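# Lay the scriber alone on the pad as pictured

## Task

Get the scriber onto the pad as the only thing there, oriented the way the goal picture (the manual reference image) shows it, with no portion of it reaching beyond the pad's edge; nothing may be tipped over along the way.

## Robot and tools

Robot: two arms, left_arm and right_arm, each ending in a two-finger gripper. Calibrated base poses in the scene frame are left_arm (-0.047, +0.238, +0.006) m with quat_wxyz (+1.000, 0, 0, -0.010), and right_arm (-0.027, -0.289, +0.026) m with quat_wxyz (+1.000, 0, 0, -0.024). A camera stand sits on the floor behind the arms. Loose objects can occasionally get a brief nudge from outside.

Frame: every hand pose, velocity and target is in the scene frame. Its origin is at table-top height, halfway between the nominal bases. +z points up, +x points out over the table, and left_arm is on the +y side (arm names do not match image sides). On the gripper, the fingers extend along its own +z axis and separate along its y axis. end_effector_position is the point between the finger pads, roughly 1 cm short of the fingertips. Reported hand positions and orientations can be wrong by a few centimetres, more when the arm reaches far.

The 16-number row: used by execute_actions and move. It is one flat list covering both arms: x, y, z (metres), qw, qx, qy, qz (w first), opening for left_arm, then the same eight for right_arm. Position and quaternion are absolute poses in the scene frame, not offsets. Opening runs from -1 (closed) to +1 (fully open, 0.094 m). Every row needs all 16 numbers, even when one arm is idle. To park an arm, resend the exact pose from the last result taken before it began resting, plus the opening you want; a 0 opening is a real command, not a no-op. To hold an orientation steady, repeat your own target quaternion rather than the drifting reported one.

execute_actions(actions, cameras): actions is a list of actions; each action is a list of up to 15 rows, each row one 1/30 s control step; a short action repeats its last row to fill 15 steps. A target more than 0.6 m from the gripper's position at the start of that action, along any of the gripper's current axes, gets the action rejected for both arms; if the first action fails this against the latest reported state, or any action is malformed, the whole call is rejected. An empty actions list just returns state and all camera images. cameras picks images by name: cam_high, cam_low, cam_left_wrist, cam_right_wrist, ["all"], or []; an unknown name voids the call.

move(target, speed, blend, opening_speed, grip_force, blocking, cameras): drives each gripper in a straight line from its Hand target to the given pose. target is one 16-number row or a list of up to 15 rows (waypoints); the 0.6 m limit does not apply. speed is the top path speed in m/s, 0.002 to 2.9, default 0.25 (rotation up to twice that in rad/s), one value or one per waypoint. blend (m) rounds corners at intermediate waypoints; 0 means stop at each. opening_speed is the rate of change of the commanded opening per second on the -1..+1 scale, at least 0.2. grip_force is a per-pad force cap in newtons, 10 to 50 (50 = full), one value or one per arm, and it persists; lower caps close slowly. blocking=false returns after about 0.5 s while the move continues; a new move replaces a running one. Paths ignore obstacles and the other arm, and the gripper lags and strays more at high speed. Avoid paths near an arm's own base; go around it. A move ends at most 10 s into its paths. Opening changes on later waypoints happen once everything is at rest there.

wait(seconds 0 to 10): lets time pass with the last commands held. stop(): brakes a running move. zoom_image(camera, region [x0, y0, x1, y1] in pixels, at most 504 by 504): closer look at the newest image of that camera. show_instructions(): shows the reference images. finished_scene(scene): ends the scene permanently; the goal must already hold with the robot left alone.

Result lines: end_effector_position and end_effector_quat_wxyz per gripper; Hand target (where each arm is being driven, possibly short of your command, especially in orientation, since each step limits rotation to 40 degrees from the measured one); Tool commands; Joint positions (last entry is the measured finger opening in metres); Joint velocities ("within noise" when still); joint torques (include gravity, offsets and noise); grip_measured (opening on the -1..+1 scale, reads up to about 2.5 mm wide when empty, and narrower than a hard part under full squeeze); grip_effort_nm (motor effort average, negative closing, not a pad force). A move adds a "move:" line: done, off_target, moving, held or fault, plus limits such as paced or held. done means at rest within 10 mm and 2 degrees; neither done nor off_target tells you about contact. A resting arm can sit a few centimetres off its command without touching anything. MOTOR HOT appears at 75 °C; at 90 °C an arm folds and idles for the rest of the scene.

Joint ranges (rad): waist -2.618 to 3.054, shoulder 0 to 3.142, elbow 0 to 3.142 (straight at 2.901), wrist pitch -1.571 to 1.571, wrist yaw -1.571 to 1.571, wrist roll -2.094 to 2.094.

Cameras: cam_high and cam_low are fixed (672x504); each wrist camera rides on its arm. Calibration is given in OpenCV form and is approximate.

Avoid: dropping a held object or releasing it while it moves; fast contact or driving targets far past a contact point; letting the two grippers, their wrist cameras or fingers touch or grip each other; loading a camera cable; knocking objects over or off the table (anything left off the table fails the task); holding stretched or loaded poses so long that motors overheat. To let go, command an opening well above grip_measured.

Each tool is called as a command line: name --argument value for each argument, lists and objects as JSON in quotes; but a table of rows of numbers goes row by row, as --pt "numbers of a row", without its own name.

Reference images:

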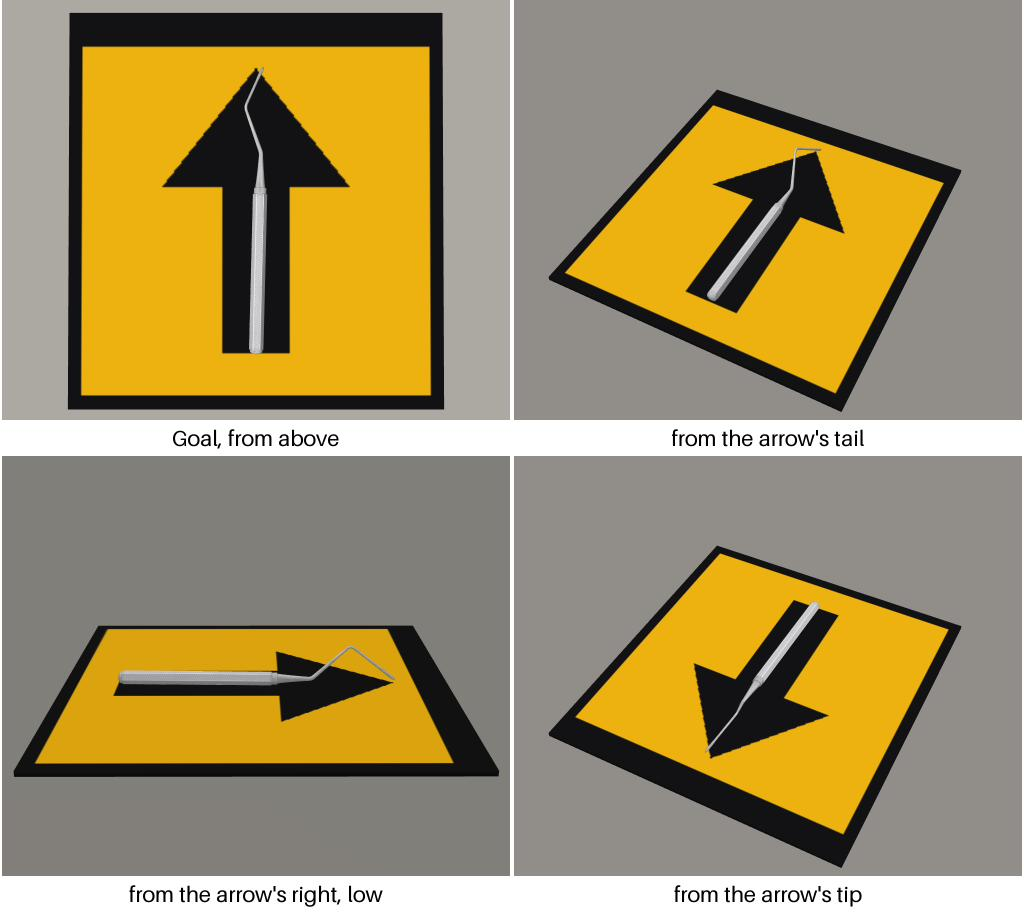

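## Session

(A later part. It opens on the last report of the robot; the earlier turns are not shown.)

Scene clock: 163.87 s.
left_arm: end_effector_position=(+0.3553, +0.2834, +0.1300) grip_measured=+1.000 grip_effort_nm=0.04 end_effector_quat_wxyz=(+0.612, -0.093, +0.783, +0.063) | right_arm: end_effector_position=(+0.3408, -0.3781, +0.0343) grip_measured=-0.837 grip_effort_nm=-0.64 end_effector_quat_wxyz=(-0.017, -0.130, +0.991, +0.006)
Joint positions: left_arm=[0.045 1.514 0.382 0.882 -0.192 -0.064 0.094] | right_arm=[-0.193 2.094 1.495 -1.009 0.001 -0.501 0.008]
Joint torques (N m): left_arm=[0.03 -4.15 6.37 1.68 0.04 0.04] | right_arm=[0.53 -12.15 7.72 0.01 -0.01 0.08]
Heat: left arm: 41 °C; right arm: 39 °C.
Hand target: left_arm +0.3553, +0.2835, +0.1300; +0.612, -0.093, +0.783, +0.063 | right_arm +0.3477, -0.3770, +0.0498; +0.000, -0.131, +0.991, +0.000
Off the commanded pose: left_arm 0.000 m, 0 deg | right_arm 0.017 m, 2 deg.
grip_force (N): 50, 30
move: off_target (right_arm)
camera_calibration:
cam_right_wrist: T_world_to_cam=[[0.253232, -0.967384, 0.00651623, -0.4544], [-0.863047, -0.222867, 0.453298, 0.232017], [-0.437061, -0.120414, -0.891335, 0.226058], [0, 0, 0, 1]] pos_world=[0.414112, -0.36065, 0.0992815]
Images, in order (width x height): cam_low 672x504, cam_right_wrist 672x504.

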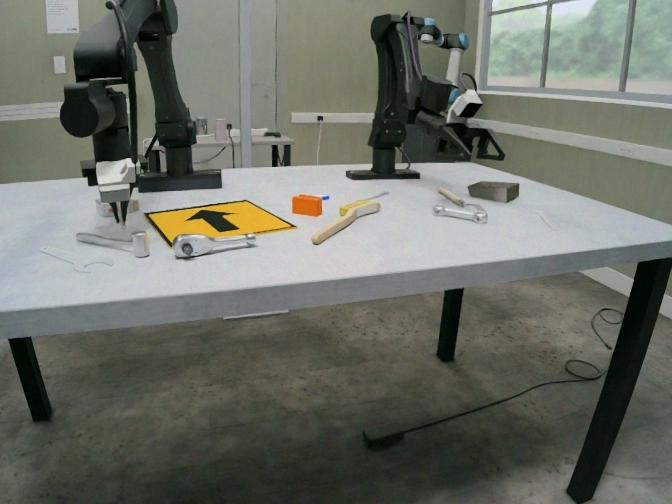

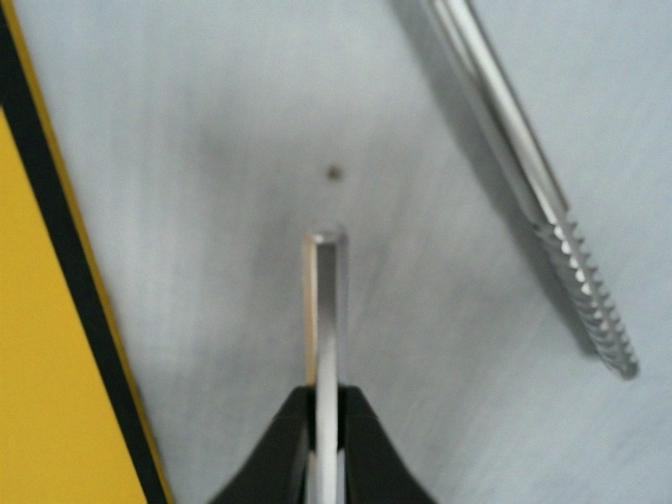

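move --pt "0.3553 0.2834 0.13 0.612 -0.093 0.783 0.063 1 0.348 -0.375 0.085 0 -0.1305 0.9914 0 -1" --pt "0.3553 0.2834 0.13 0.612 -0.093 0.783 0.063 1 0.337 -0.204 0.085 0 -0.1305 0.9914 0 -1" --cameras '["all"]' --speed 0.12 --blend 0.02

zoom_image --camera "cam_high" --region '[400, 210, 560, 340]'

zoom_image --camera "cam_low" --region '[120, 140, 320, 270]'

Scene clock: 175.27 s.
left_arm: end_effector_position=(+0.3553, +0.2834, +0.1300) grip_measured=+1.000 grip_effort_nm=0.04 end_effector_quat_wxyz=(+0.612, -0.093, +0.783, +0.063) | right_arm: end_effector_position=(+0.3344, -0.2035, +0.0752) grip_measured=-0.837 grip_effort_nm=-0.64 end_effector_quat_wxyz=(-0.009, -0.136, +0.991, -0.001)
Joint positions: left_arm=[0.045 1.514 0.382 0.882 -0.192 -0.064 0.094] | right_arm=[0.276 2.005 1.532 -1.117 0 -0.044 0.008]
Joint torques (N m): left_arm=[0.05 -4.07 5.93 1.63 -0.01 0.06] | right_arm=[-0.18 -10.61 7.42 0 0 0.07]
Heat: left arm: 42 °C; right arm: 38 °C.
Hand target: left_arm +0.3553, +0.2835, +0.1300; +0.612, -0.093, +0.783, +0.063 | right_arm +0.3369, -0.2039, +0.0849; +0.000, -0.131, +0.991, +0.000
Off the commanded pose: left_arm 0.000 m, 0 deg | right_arm 0.010 m, 1 deg.
grip_force (N): 50, 30
move: done; blend cut to 0.0176 m at target 1
camera_calibration:
cam_right_wrist: T_world_to_cam=[[0.264474, -0.964129, 0.0225711, -0.288545], [-0.868164, -0.227828, 0.440892, 0.248454], [-0.419935, -0.1362, -0.897276, 0.272297], [0, 0, 0, 1]] pos_world=[0.406358, -0.184503, 0.141297]

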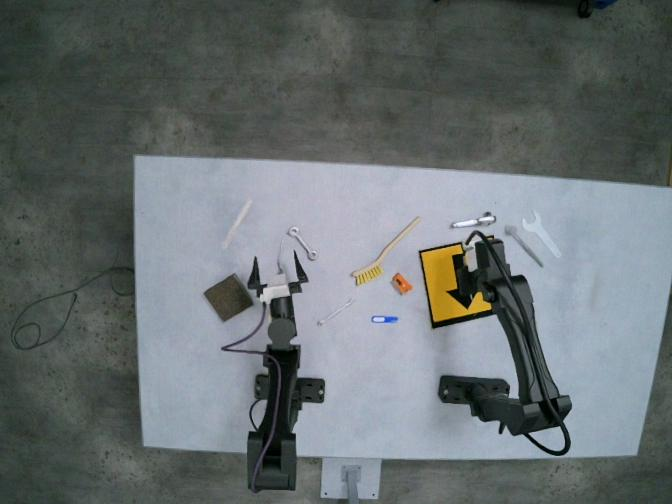

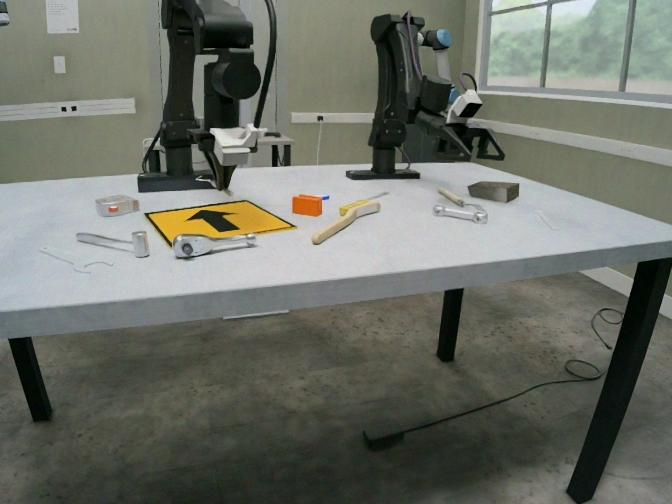

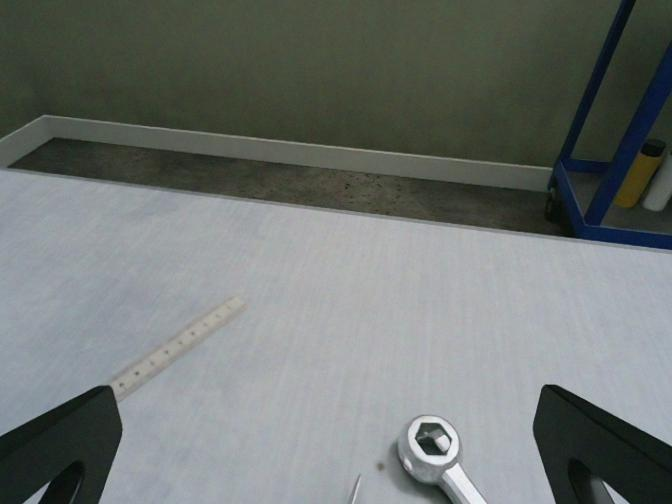

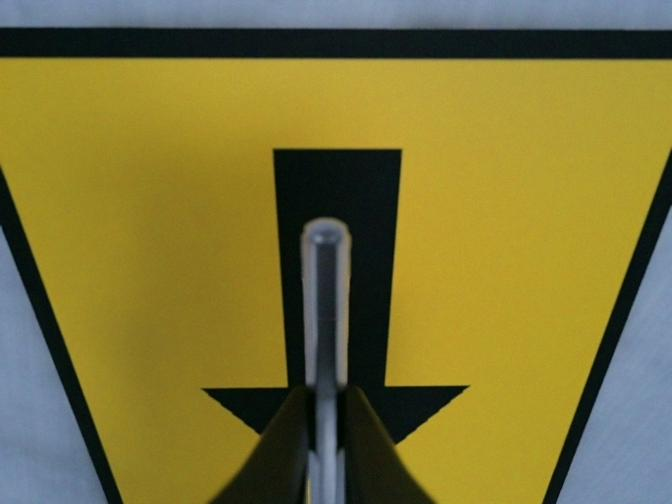

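Scaled by 3.150 from the camera's 672x504 image, which has a finer 960x720 frame.

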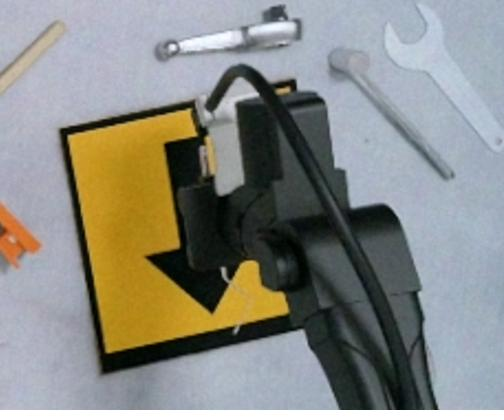

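Scaled by 2.520 from the camera's 672x504 image, which has a finer 960x720 frame.

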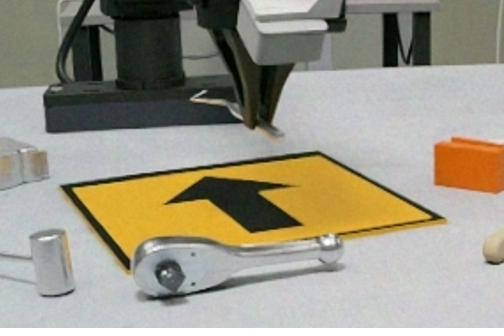

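move --target '[0.3553, 0.2834, 0.13, 0.612, -0.093, 0.783, 0.063, 1, 0.336, -0.2075, 0.035, 0, -0.1219, 0.9925, 0, -1]' --cameras '["cam_low", "cam_right_wrist"]' --speed 0.08

zoom_image --camera "cam_low" --region '[170, 150, 270, 230]'

Scene clock: 191.63 s.
left_arm: end_effector_position=(+0.3553, +0.2834, +0.1300) grip_measured=+1.000 grip_effort_nm=0.04 end_effector_quat_wxyz=(+0.612, -0.093, +0.783, +0.063) | right_arm: end_effector_position=(+0.3359, -0.2054, +0.0437) grip_measured=-0.837 grip_effort_nm=-0.64 end_effector_quat_wxyz=(+0.005, -0.129, +0.992, +0.001)
Joint positions: left_arm=[0.045 1.514 0.382 0.882 -0.192 -0.064 0.094] | right_arm=[0.271 2.018 1.42 -0.964 0 -0.035 0.008]
Joint torques (N m): left_arm=[-0.01 -4.15 6.13 1.71 -0.02 0.03] | right_arm=[-0.43 -7.72 5.24 0.32 0 0.09]
Heat: left arm: 42 °C; right arm: 40 °C.
Hand target: left_arm +0.3553, +0.2835, +0.1300; +0.612, -0.093, +0.783, +0.063 | right_arm +0.3358, -0.2076, +0.0351; +0.000, -0.122, +0.993, +0.000
Off the commanded pose: left_arm 0.000 m, 0 deg | right_arm 0.009 m, 1 deg.
grip_force (N): 50, 30
move: done
camera_calibration:
cam_right_wrist: T_world_to_cam=[[0.249139, -0.968181, 0.0235533, -0.285746], [-0.883344, -0.217204, 0.415362, 0.271692], [-0.39703, -0.124289, -0.909351, 0.239792], [0, 0, 0, 1]] pos_world=[0.406392, -0.187838, 0.111935]
Images, in order (width x height): cam_low 672x504, cam_right_wrist 672x504.

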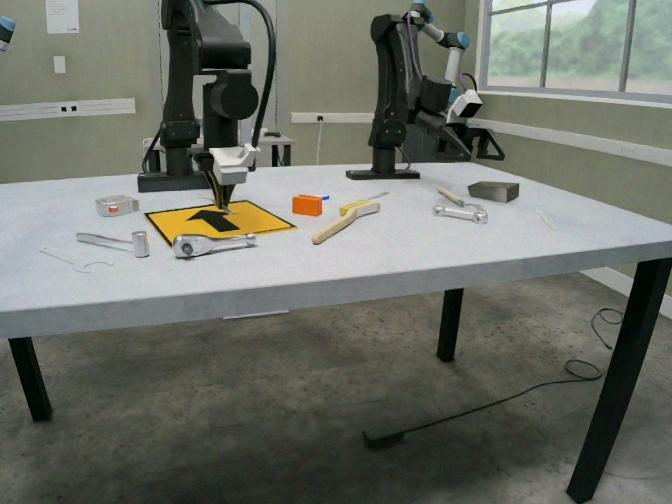

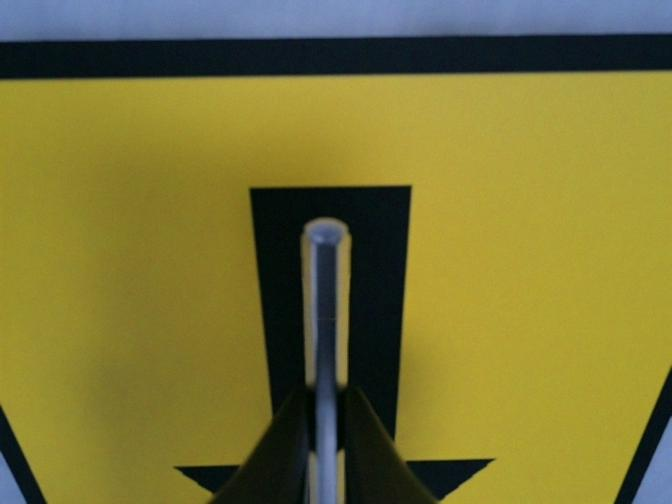

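Scaled by 5.040 from the camera's 672x504 image, which has a finer 960x720 frame.

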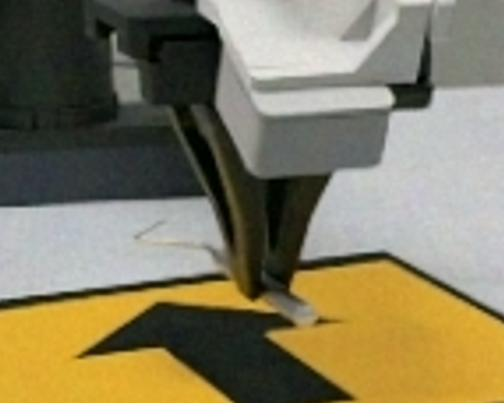

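move --pt "0.3553 0.2834 0.13 0.612 -0.093 0.783 0.063 1 0.332 -0.2095 0.014 0 -0.1219 0.9925 0 -1" --pt "0.3553 0.2834 0.13 0.612 -0.093 0.783 0.063 1 0.332 -0.2095 0.009 0 -0.1219 0.9925 0 -1" --cameras '["cam_low", "cam_right_wrist"]' --speed '[0.06, 0.02]'

zoom_image --camera "cam_low" --region '[170, 170, 270, 250]'

Scene clock: 333.03 s.
left_arm: end_effector_position=(+0.3553, +0.2834, +0.1300) grip_measured=+1.000 grip_effort_nm=0.04 end_effector_quat_wxyz=(+0.612, -0.093, +0.783, +0.063) | right_arm: end_effector_position=(+0.3329, -0.2070, +0.0187) grip_measured=-0.837 grip_effort_nm=-0.64 end_effector_quat_wxyz=(+0.006, -0.127, +0.992, +0.001)
Joint positions: left_arm=[0.045 1.514 0.382 0.882 -0.192 -0.064 0.094] | right_arm=[0.268 2.042 1.349 -0.866 0 -0.035 0.008]
Joint torques (N m): left_arm=[0.14 -3.96 5.89 1.65 0 0.08] | right_arm=[-0.4 -7.54 4.93 0.38 -0.01 0.06]
Heat: left arm: 44 °C; right arm: 40 °C.
Hand target: left_arm +0.3553, +0.2835, +0.1300; +0.612, -0.093, +0.783, +0.063 | right_arm +0.3319, -0.2095, +0.0093; +0.000, -0.122, +0.993, +0.000
Off the commanded pose: left_arm 0.000 m, 0 deg | right_arm 0.010 m, 1 deg.
grip_force (N): 50, 30
move: done
camera_calibration:
cam_right_wrist: T_world_to_cam=[[0.246467, -0.968863, 0.0236352, -0.285289], [-0.884834, -0.215008, 0.413329, 0.280071], [-0.395378, -0.122785, -0.910275, 0.215381], [0, 0, 0, 1]] pos_world=[0.403288, -0.189743, 0.0870374]
Images, in order (width x height): cam_low 672x504, cam_right_wrist 672x504.

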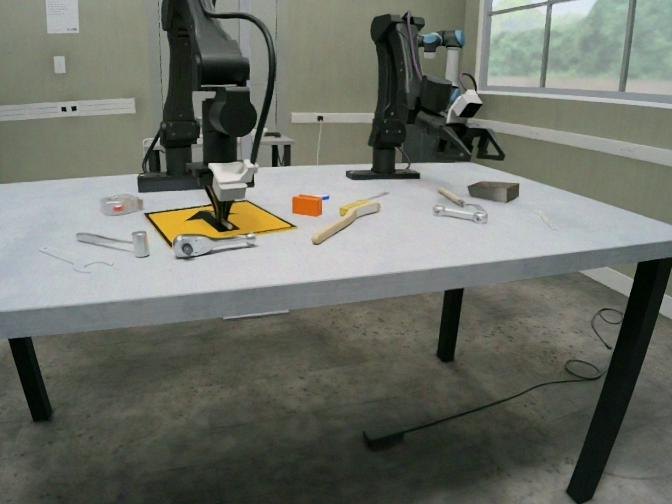

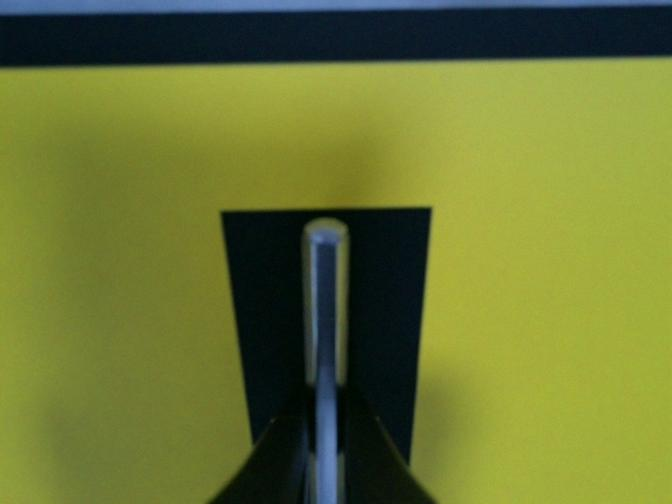

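Scaled by 5.040 from the camera's 672x504 image, which has a finer 960x720 frame.

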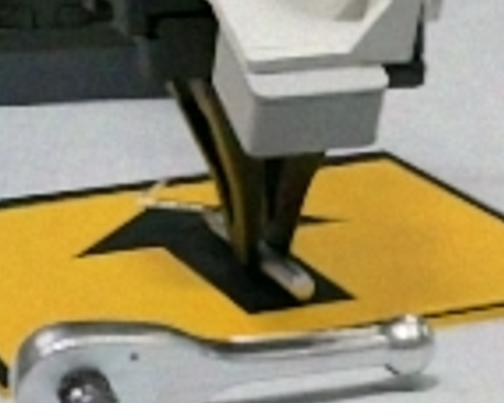

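move --pt "0.3553 0.2834 0.13 0.612 -0.093 0.783 0.063 1 0.332 -0.2095 0.0065 0 -0.1219 0.9925 0 -1" --cameras '[]' --speed 0.02

move --pt "0.3553 0.2834 0.13 0.612 -0.093 0.783 0.063 1 0.332 -0.2095 0.003 0 -0.1219 0.9925 0 -1" --cameras '["cam_right_wrist", "cam_low"]' --speed 0.02

zoom_image --camera "cam_low" --region '[170, 170, 270, 250]'

Scene clock: 337.03 s.
left_arm: end_effector_position=(+0.3553, +0.2834, +0.1300) grip_measured=+1.000 grip_effort_nm=0.04 end_effector_quat_wxyz=(+0.612, -0.093, +0.783, +0.063) | right_arm: end_effector_position=(+0.3349, -0.2066, +0.0188) grip_measured=-0.837 grip_effort_nm=-0.64 end_effector_quat_wxyz=(+0.010, -0.127, +0.992, +0.001)
Joint positions: left_arm=[0.045 1.514 0.382 0.882 -0.192 -0.064 0.094] | right_arm=[0.268 2.042 1.349 -0.858 0 -0.035 0.008]
Joint torques (N m): left_arm=[0.13 -4.05 6.43 1.68 -0.01 0.04] | right_arm=[-0.42 -7.31 4.59 0.35 -0.01 0.06]
Heat: left arm: 44 °C; right arm: 39 °C.
Hand target: left_arm +0.3553, +0.2835, +0.1300; +0.612, -0.093, +0.783, +0.063 | right_arm +0.3317, -0.2095, +0.0069; +0.000, -0.122, +0.993, +0.000
Off the commanded pose: left_arm 0.000 m, 0 deg | right_arm 0.013 m, 1 deg.
grip_force (N): 50, 30
move: off_target (right_arm)
No camera images: "cameras" was empty.

Scene clock: 337.73 s.
left_arm: end_effector_position=(+0.3553, +0.2834, +0.1300) grip_measured=+1.000 grip_effort_nm=0.04 end_effector_quat_wxyz=(+0.612, -0.093, +0.783, +0.063) | right_arm: end_effector_position=(+0.3332, -0.2070, +0.0156) grip_measured=-0.837 grip_effort_nm=-0.64 end_effector_quat_wxyz=(+0.007, -0.127, +0.992, +0.001)
Joint positions: left_arm=[0.045 1.514 0.382 0.882 -0.192 -0.064 0.094] | right_arm=[0.268 2.046 1.342 -0.853 0 -0.035 0.008]
Joint torques (N m): left_arm=[0.17 -4.12 6.32 1.58 -0.04 0.1] | right_arm=[-0.42 -7.17 4.59 0.44 0 0.07]
Heat: left arm: 44 °C; right arm: 39 °C.
Hand target: left_arm +0.3553, +0.2835, +0.1300; +0.612, -0.093, +0.783, +0.063 | right_arm +0.3316, -0.2095, +0.0034; +0.000, -0.122, +0.993, +0.000
Off the commanded pose: left_arm 0.000 m, 0 deg | right_arm 0.013 m, 1 deg.
grip_force (N): 50, 30
move: off_target (right_arm)
camera_calibration:
cam_right_wrist: T_world_to_cam=[[0.246454, -0.968866, 0.0236549, -0.285264], [-0.885596, -0.215224, 0.41158, 0.281896], [-0.393674, -0.122384, -0.911067, 0.212185], [0, 0, 0, 1]] pos_world=[0.403483, -0.189744, 0.0840398]
Images, in order (width x height): cam_low 672x504, cam_right_wrist 672x504.

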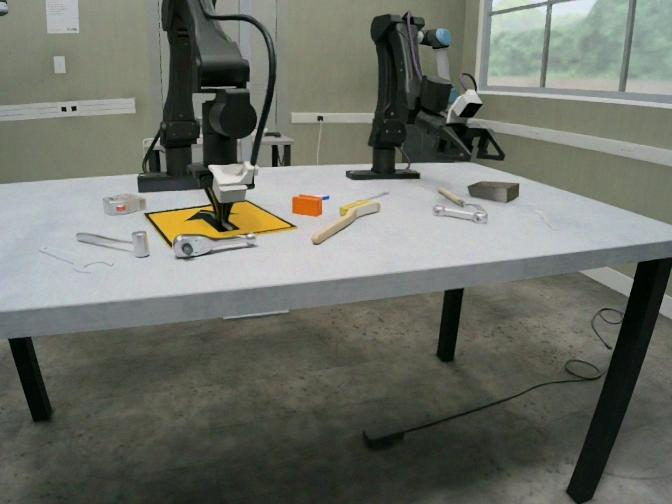

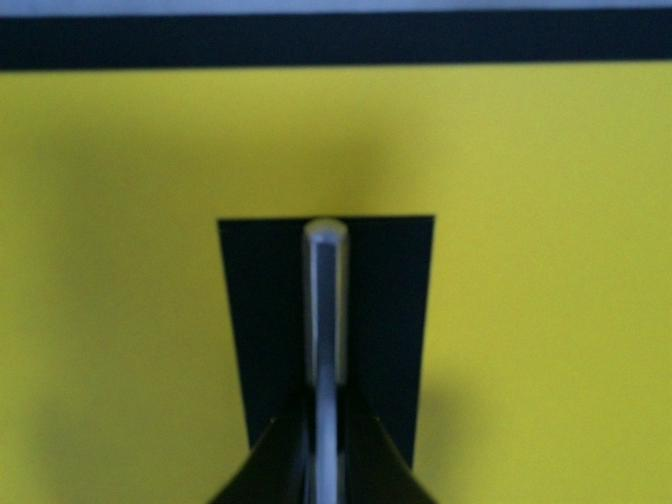

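Scaled by 5.040 from the camera's 672x504 image, which has a finer 960x720 frame.

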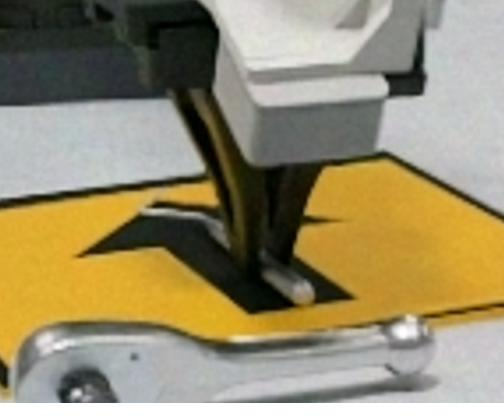

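move --pt "0.3553 0.2834 0.13 0.612 -0.093 0.783 0.063 1 0.332 -0.2095 0.000 0 -0.1219 0.9925 0 -1" --cameras '["cam_right_wrist"]' --speed 0.02

Scene clock: 341.40 s.
left_arm: end_effector_position=(+0.3553, +0.2834, +0.1300) grip_measured=+1.000 grip_effort_nm=0.04 end_effector_quat_wxyz=(+0.612, -0.093, +0.783, +0.063) | right_arm: end_effector_position=(+0.3333, -0.2070, +0.0153) grip_measured=-0.837 grip_effort_nm=-0.64 end_effector_quat_wxyz=(+0.007, -0.127, +0.992, +0.001)
Joint positions: left_arm=[0.045 1.514 0.382 0.882 -0.192 -0.064 0.094] | right_arm=[0.268 2.046 1.341 -0.851 0 -0.035 0.008]
Joint torques (N m): left_arm=[0.24 -4.05 6.09 1.65 -0.03 0.05] | right_arm=[-0.39 -6.78 4.27 0.53 0 0.06]
Heat: left arm: 44 °C; right arm: 39 °C.
Hand target: left_arm +0.3553, +0.2835, +0.1300; +0.612, -0.093, +0.783, +0.063 | right_arm +0.3315, -0.2095, +0.0006; +0.000, -0.122, +0.993, +0.000
Off the commanded pose: left_arm 0.000 m, 0 deg | right_arm 0.016 m, 1 deg.
grip_force (N): 50, 30
move: off_target (right_arm)
camera_calibration:
cam_right_wrist: T_world_to_cam=[[0.246463, -0.968862, 0.0237253, -0.285268], [-0.885902, -0.215298, 0.410882, 0.282144], [-0.39298, -0.122286, -0.91138, 0.211768], [0, 0, 0, 1]] pos_world=[0.403481, -0.189744, 0.0838408]
Images, in order (width x height): cam_right_wrist 672x504.

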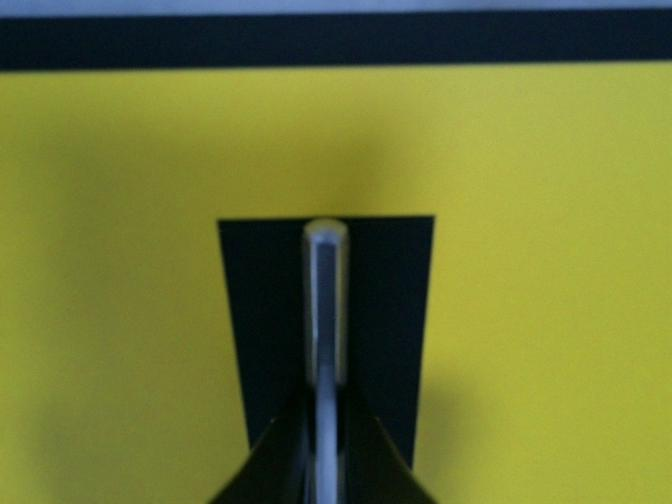

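move --pt "0.3553 0.2834 0.13 0.612 -0.093 0.783 0.063 1 0.332 -0.2095 0.002 0 -0.1219 0.9925 0 -0.55" --cameras '["cam_right_wrist", "cam_low"]' --speed 0.02 --opening_speed 0.5

zoom_image --camera "cam_low" --region '[170, 170, 270, 250]'

Scene clock: 346.40 s.
left_arm: end_effector_position=(+0.3553, +0.2834, +0.1300) grip_measured=+1.000 grip_effort_nm=0.04 end_effector_quat_wxyz=(+0.612, -0.093, +0.783, +0.063) | right_arm: end_effector_position=(+0.3344, -0.2096, +0.0149) grip_measured=-0.552 grip_effort_nm=0.12 end_effector_quat_wxyz=(+0.008, -0.125, +0.992, -0.003)
Joint positions: left_arm=[0.045 1.514 0.382 0.882 -0.192 -0.064 0.094] | right_arm=[0.264 2.047 1.341 -0.848 0.008 -0.035 0.021]
Joint torques (N m): left_arm=[0.18 -4.07 6.28 1.63 0 0.03] | right_arm=[-0.12 -7.1 4.57 0.44 -0.08 0.06]
Heat: left arm: 44 °C; right arm: 39 °C.
Hand target: left_arm +0.3553, +0.2835, +0.1300; +0.612, -0.093, +0.783, +0.063 | right_arm +0.3317, -0.2096, +0.0024; +0.000, -0.122, +0.993, +0.000
Off the commanded pose: left_arm 0.000 m, 0 deg | right_arm 0.013 m, 1 deg.
grip_force (N): 50, 30
move: off_target (right_arm)
camera_calibration:
cam_right_wrist: T_world_to_cam=[[0.242483, -0.969635, 0.0317894, -0.287028], [-0.888073, -0.208657, 0.40962, 0.284894], [-0.390549, -0.127557, -0.911702, 0.209623], [0, 0, 0, 1]] pos_world=[0.404474, -0.192129, 0.0835404]
Images, in order (width x height): cam_low 672x504, cam_right_wrist 672x504.

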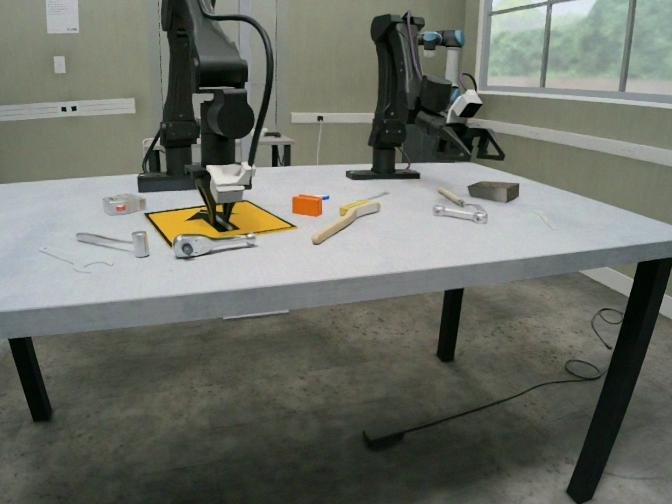

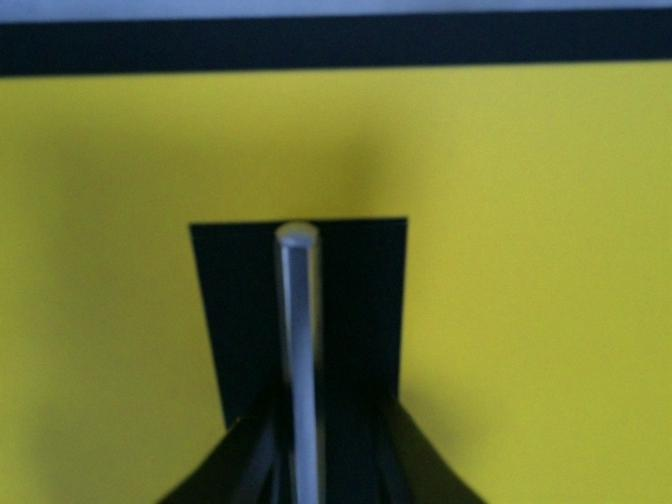

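Scaled by 5.040 from the camera's 672x504 image, which has a finer 960x720 frame.

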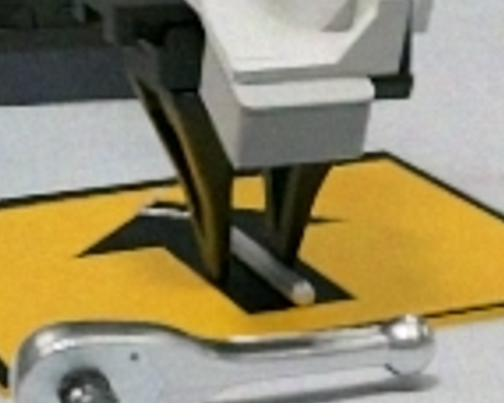

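move --pt "0.3553 0.2834 0.13 0.612 -0.093 0.783 0.063 1 0.332 -0.2095 0.004 0 -0.1219 0.9925 0 -0.2" --pt "0.3553 0.2834 0.13 0.612 -0.093 0.783 0.063 1 0.332 -0.208 0.05 0 -0.1219 0.9925 0 -0.2" --pt "0.3553 0.2834 0.13 0.612 -0.093 0.783 0.063 1 0.29 -0.21 0.16 0 -0.1219 0.9925 0 -0.2" --cameras '["cam_right_wrist", "cam_low", "cam_high"]' --speed '[0.05, 0.06, 0.15]' --blend '[0, 0.02, 0]'

zoom_image --camera "cam_low" --region '[140, 180, 300, 260]'

zoom_image --camera "cam_right_wrist" --region '[180, 0, 504, 420]'

Scene clock: 355.90 s.
left_arm: end_effector_position=(+0.3553, +0.2834, +0.1300) grip_measured=+1.000 grip_effort_nm=0.04 end_effector_quat_wxyz=(+0.612, -0.093, +0.783, +0.063) | right_arm: end_effector_position=(+0.2900, -0.2138, +0.1500) grip_measured=-0.202 grip_effort_nm=0.12 end_effector_quat_wxyz=(-0.010, -0.123, +0.992, -0.006)
Joint positions: left_arm=[0.045 1.514 0.382 0.882 -0.192 -0.064 0.094] | right_arm=[0.282 1.797 1.552 -1.347 0.009 -0.012 0.038]
Joint torques (N m): left_arm=[0.25 -3.95 6.13 1.62 -0.06 0.06] | right_arm=[0.47 -8.87 7.92 -0.03 -0.1 0.1]
Heat: left arm: 44 °C; right arm: 38 °C.
Hand target: left_arm +0.3553, +0.2835, +0.1300; +0.612, -0.093, +0.783, +0.063 | right_arm +0.2900, -0.2100, +0.1599; +0.000, -0.122, +0.993, +0.000
Off the commanded pose: left_arm 0.000 m, 0 deg | right_arm 0.011 m, 1 deg.
grip_force (N): 50, 30
move: off_target (right_arm)
camera_calibration:
cam_right_wrist: T_world_to_cam=[[0.23917, -0.970427, 0.0326899, -0.283985], [-0.874048, -0.200509, 0.442534, 0.182064], [-0.422893, -0.134414, -0.896155, 0.320456], [0, 0, 0, 1]] pos_world=[0.362572, -0.196008, 0.215892]
Images, in order (width x height): cam_high 672x504, cam_low 672x504, cam_right_wrist 672x504.

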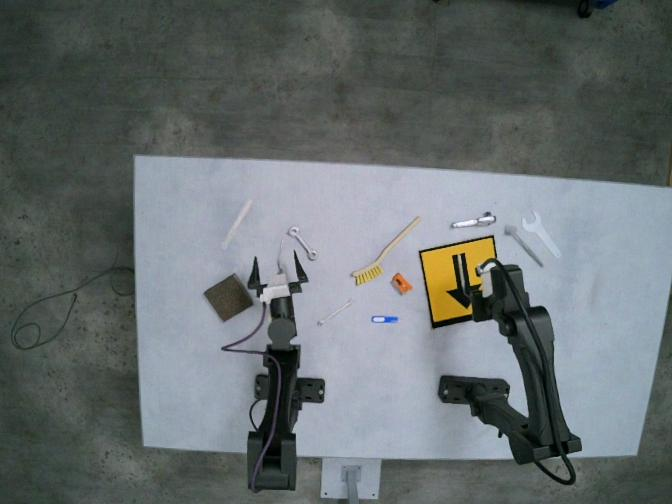

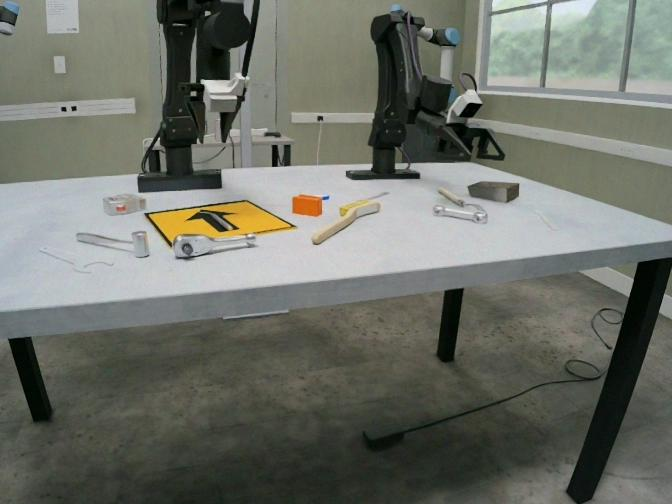

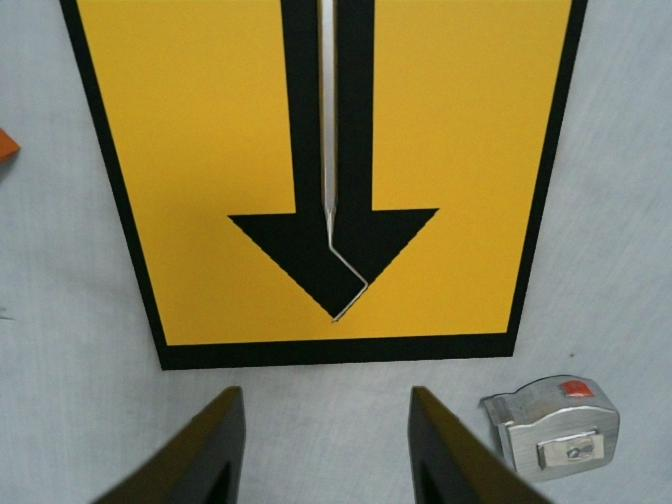

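Scaled by 3.150 from the camera's 672x504 image, which has a finer 960x720 frame.

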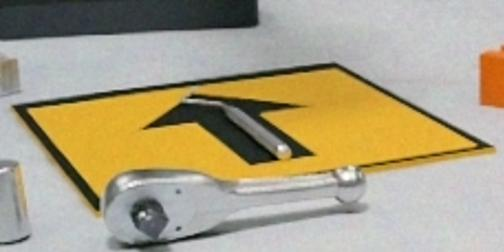

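Scaled by 1.200 from the camera's 672x504 image, which has a finer 960x720 frame.

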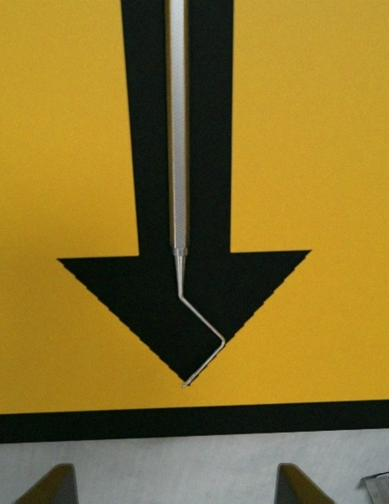

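move --pt "0.3553 0.2834 0.13 0.612 -0.093 0.783 0.063 1 0.334 -0.236 0.066 -0.0241 -0.1239 0.9737 0.1893 -0.55" --cameras '["cam_right_wrist", "cam_low"]' --speed '[0.12]'

zoom_image --camera "cam_low" --region '[140, 130, 300, 260]'

Scene clock: 392.07 s.
left_arm: end_effector_position=(+0.3553, +0.2834, +0.1300) grip_measured=+1.000 grip_effort_nm=0.04 end_effector_quat_wxyz=(+0.612, -0.093, +0.783, +0.063) | right_arm: end_effector_position=(+0.3259, -0.2386, +0.0681) grip_measured=-0.548 grip_effort_nm=-0.06 end_effector_quat_wxyz=(-0.035, -0.119, +0.976, +0.180)
Joint positions: left_arm=[0.045 1.514 0.382 0.882 -0.192 -0.064 0.094] | right_arm=[0.013 2.047 1.513 -1.167 -0.346 -0.299 0.021]
Joint torques (N m): left_arm=[-0.02 -4.04 5.98 1.66 -0.01 -0.01] | right_arm=[-0.14 -7.84 7.19 0.11 -0.5 -0.11]
Heat: left arm: 45 °C; right arm: 40 °C.
Hand target: left_arm +0.3553, +0.2835, +0.1300; +0.612, -0.093, +0.783, +0.063 | right_arm +0.3338, -0.2361, +0.0661; -0.024, -0.124, +0.974, +0.189
Off the commanded pose: left_arm 0.000 m, 0 deg | right_arm 0.009 m, 2 deg.
grip_force (N): 50, 30
move: done
camera_calibration:
cam_right_wrist: T_world_to_cam=[[0.216806, -0.916143, -0.33716, -0.268513], [-0.834341, -0.353204, 0.423227, 0.196502], [-0.506823, 0.189548, -0.840953, 0.359817], [0, 0, 0, 1]] pos_world=[0.404529, -0.244793, 0.128893]
Images, in order (width x height): cam_low 672x504, cam_right_wrist 672x504.

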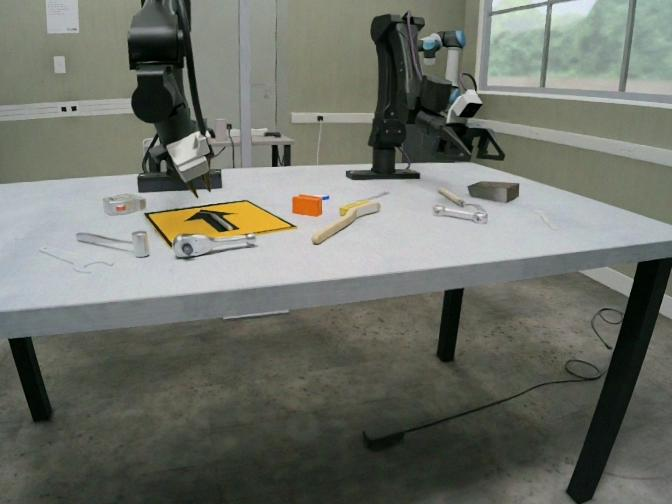

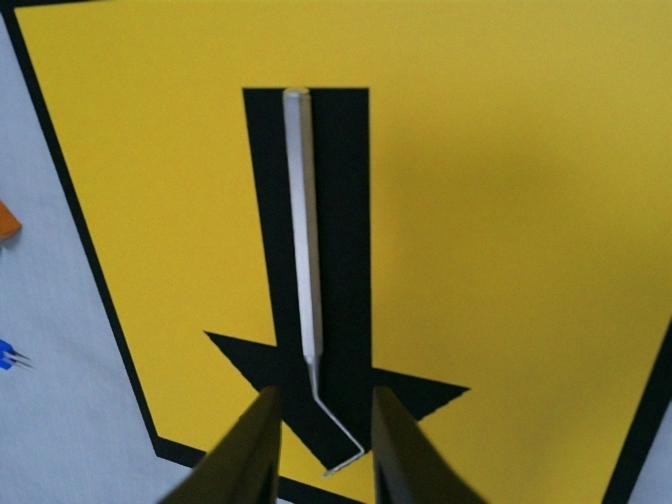

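Scaled by 3.150 from the camera's 672x504 image, which has a finer 960x720 frame.

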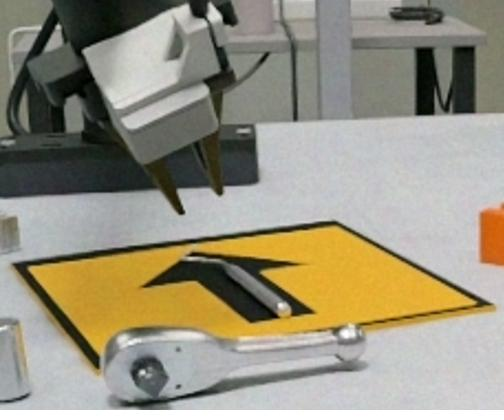

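move --pt "0.3553 0.2834 0.13 0.612 -0.093 0.783 0.063 1 0.3365 -0.2195 0.031 -0.0241 -0.1239 0.9737 0.1893 -0.6" --cameras '["cam_right_wrist"]' --speed '[0.06]'

Scene clock: 405.27 s.
left_arm: end_effector_position=(+0.3553, +0.2834, +0.1300) grip_measured=+1.000 grip_effort_nm=0.04 end_effector_quat_wxyz=(+0.612, -0.093, +0.783, +0.063) | right_arm: end_effector_position=(+0.3374, -0.2249, +0.0397) grip_measured=-0.598 grip_effort_nm=-0.06 end_effector_quat_wxyz=(-0.020, -0.125, +0.976, +0.178)
Joint positions: left_arm=[0.045 1.514 0.382 0.882 -0.192 -0.064 0.094] | right_arm=[0.05 2.095 1.47 -1.033 -0.351 -0.267 0.019]
Joint torques (N m): left_arm=[0.14 -4.04 6.09 1.63 -0.01 0.07] | right_arm=[0.39 -7.94 4.93 0.18 -0.46 0.04]
Heat: left arm: 45 °C; right arm: 39 °C.
Hand target: left_arm +0.3553, +0.2835, +0.1300; +0.612, -0.093, +0.783, +0.063 | right_arm +0.3362, -0.2196, +0.0312; -0.024, -0.124, +0.974, +0.189
Off the commanded pose: left_arm 0.000 m, 0 deg | right_arm 0.010 m, 1 deg.
grip_force (N): 50, 30
move: done
camera_calibration:
cam_right_wrist: T_world_to_cam=[[0.232574, -0.914462, -0.331164, -0.273219], [-0.845121, -0.358533, 0.396517, 0.22652], [-0.481332, 0.187654, -0.856216, 0.330685], [0, 0, 0, 1]] pos_world=[0.414149, -0.230688, 0.102839]
Images, in order (width x height): cam_right_wrist 672x504.

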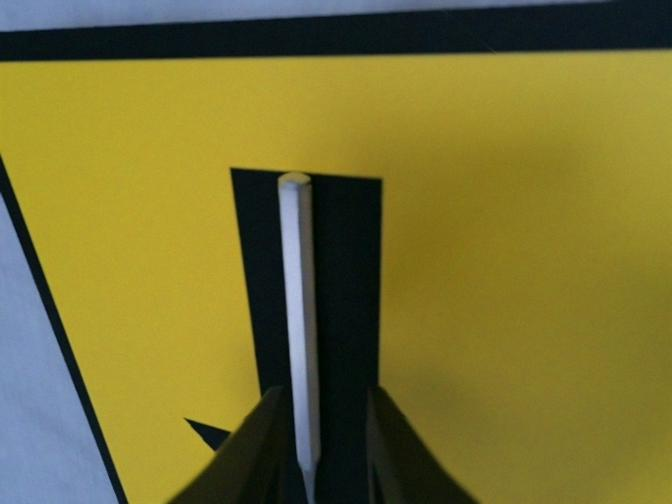

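move --pt "0.3553 0.2834 0.13 0.612 -0.093 0.783 0.063 1 0.333 -0.208 0.0155 -0.0241 -0.1239 0.9737 0.1893 -0.6" --cameras '["cam_right_wrist", "cam_low"]' --speed '[0.03]'

zoom_image --camera "cam_low" --region '[170, 170, 270, 250]'

Scene clock: 414.07 s.
left_arm: end_effector_position=(+0.3553, +0.2834, +0.1300) grip_measured=+1.000 grip_effort_nm=0.04 end_effector_quat_wxyz=(+0.612, -0.093, +0.783, +0.063) | right_arm: end_effector_position=(+0.3347, -0.2133, +0.0246) grip_measured=-0.598 grip_effort_nm=-0.06 end_effector_quat_wxyz=(-0.019, -0.125, +0.976, +0.179)
Joint positions: left_arm=[0.045 1.514 0.382 0.882 -0.192 -0.064 0.094] | right_arm=[0.081 2.105 1.421 -0.961 -0.354 -0.234 0.019]
Joint torques (N m): left_arm=[0.21 -4.05 6.12 1.67 -0.04 0] | right_arm=[0.39 -7.83 4.79 0.21 -0.47 0.04]
Heat: left arm: 45 °C; right arm: 39 °C.
Hand target: left_arm +0.3553, +0.2835, +0.1300; +0.612, -0.093, +0.783, +0.063 | right_arm +0.3328, -0.2081, +0.0157; -0.024, -0.124, +0.974, +0.189
Off the commanded pose: left_arm 0.000 m, 0 deg | right_arm 0.011 m, 1 deg.
grip_force (N): 50, 30
move: off_target (right_arm)
camera_calibration:
cam_right_wrist: T_world_to_cam=[[0.233083, -0.91426, -0.331363, -0.267042], [-0.845835, -0.358733, 0.394809, 0.234615], [-0.479829, 0.188255, -0.856927, 0.313979], [0, 0, 0, 1]] pos_world=[0.411345, -0.21909, 0.0879412]
Images, in order (width x height): cam_low 672x504, cam_right_wrist 672x504.

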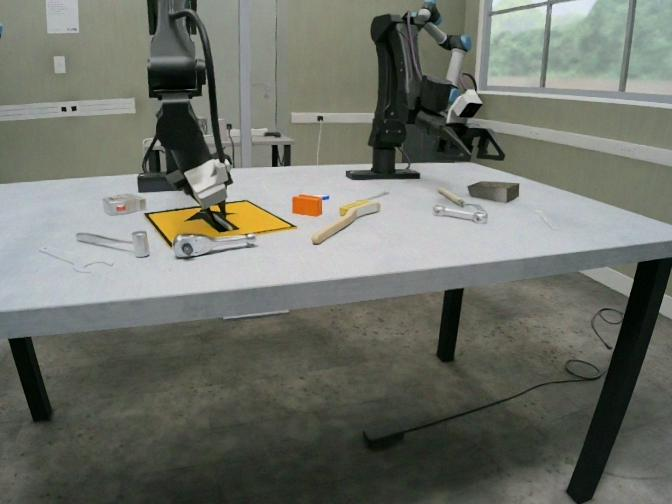

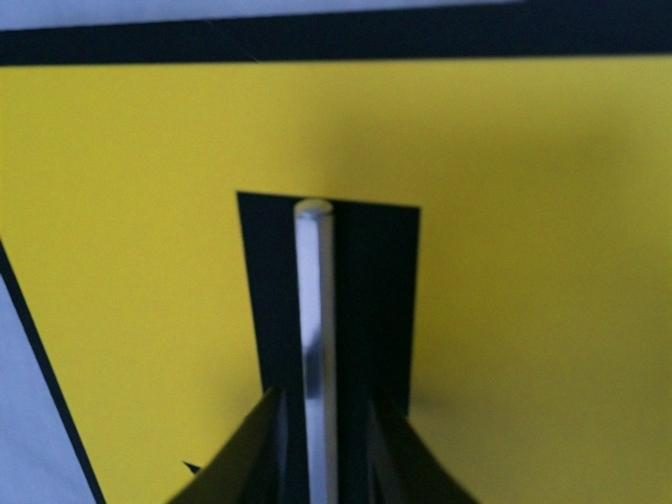

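Scaled by 5.040 from the camera's 672x504 image, which has a finer 960x720 frame.

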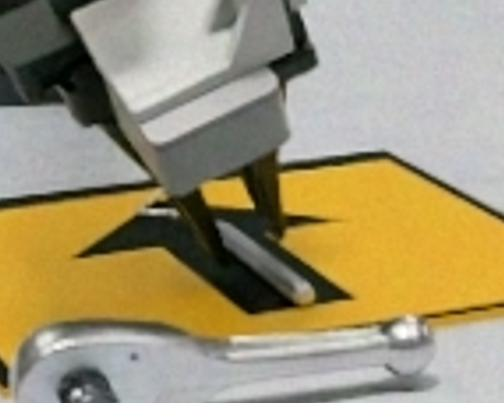

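move --pt "0.3553 0.2834 0.13 0.612 -0.093 0.783 0.063 1 0.3315 -0.2036 0.0055 -0.0241 -0.1239 0.9737 0.1893 -0.6" --cameras '["cam_right_wrist", "cam_low"]' --speed '[0.03]'

zoom_image --camera "cam_low" --region '[190, 190, 260, 246]'

Scene clock: 420.80 s.
left_arm: end_effector_position=(+0.3553, +0.2834, +0.1300) grip_measured=+1.000 grip_effort_nm=0.04 end_effector_quat_wxyz=(+0.612, -0.093, +0.783, +0.063) | right_arm: end_effector_position=(+0.3334, -0.2107, +0.0185) grip_measured=-0.598 grip_effort_nm=-0.06 end_effector_quat_wxyz=(-0.019, -0.122, +0.976, +0.179)
Joint positions: left_arm=[0.045 1.514 0.382 0.882 -0.192 -0.064 0.094] | right_arm=[0.087 2.111 1.404 -0.936 -0.355 -0.221 0.019]
Joint torques (N m): left_arm=[0.14 -3.99 6.02 1.61 -0.02 0] | right_arm=[0.75 -7.36 4.14 0.38 -0.48 0.01]
Heat: left arm: 45 °C; right arm: 39 °C.
Hand target: left_arm +0.3553, +0.2835, +0.1300; +0.612, -0.093, +0.783, +0.063 | right_arm +0.3311, -0.2039, +0.0060; -0.024, -0.124, +0.974, +0.189
Off the commanded pose: left_arm 0.000 m, 0 deg | right_arm 0.015 m, 1 deg.
grip_force (N): 50, 30
move: off_target (right_arm)
camera_calibration:
cam_right_wrist: T_world_to_cam=[[0.227442, -0.915561, -0.33169, -0.264755], [-0.846876, -0.354112, 0.396744, 0.23811], [-0.480699, 0.190664, -0.855906, 0.308472], [0, 0, 0, 1]] pos_world=[0.410148, -0.216897, 0.0817381]
Images, in order (width x height): cam_low 672x504, cam_right_wrist 672x504.

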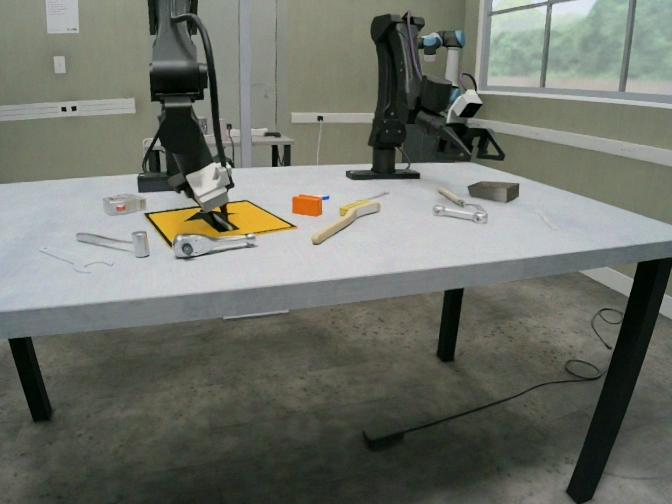

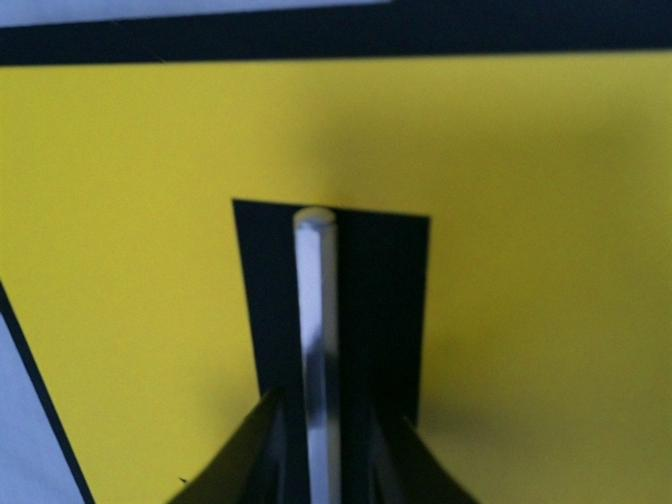

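Scaled by 7.200 from the camera's 672x504 image, which has a finer 960x720 frame.

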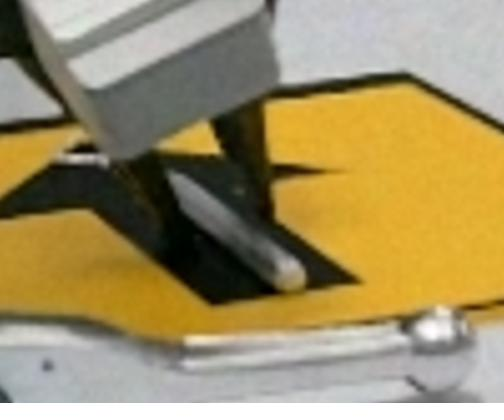

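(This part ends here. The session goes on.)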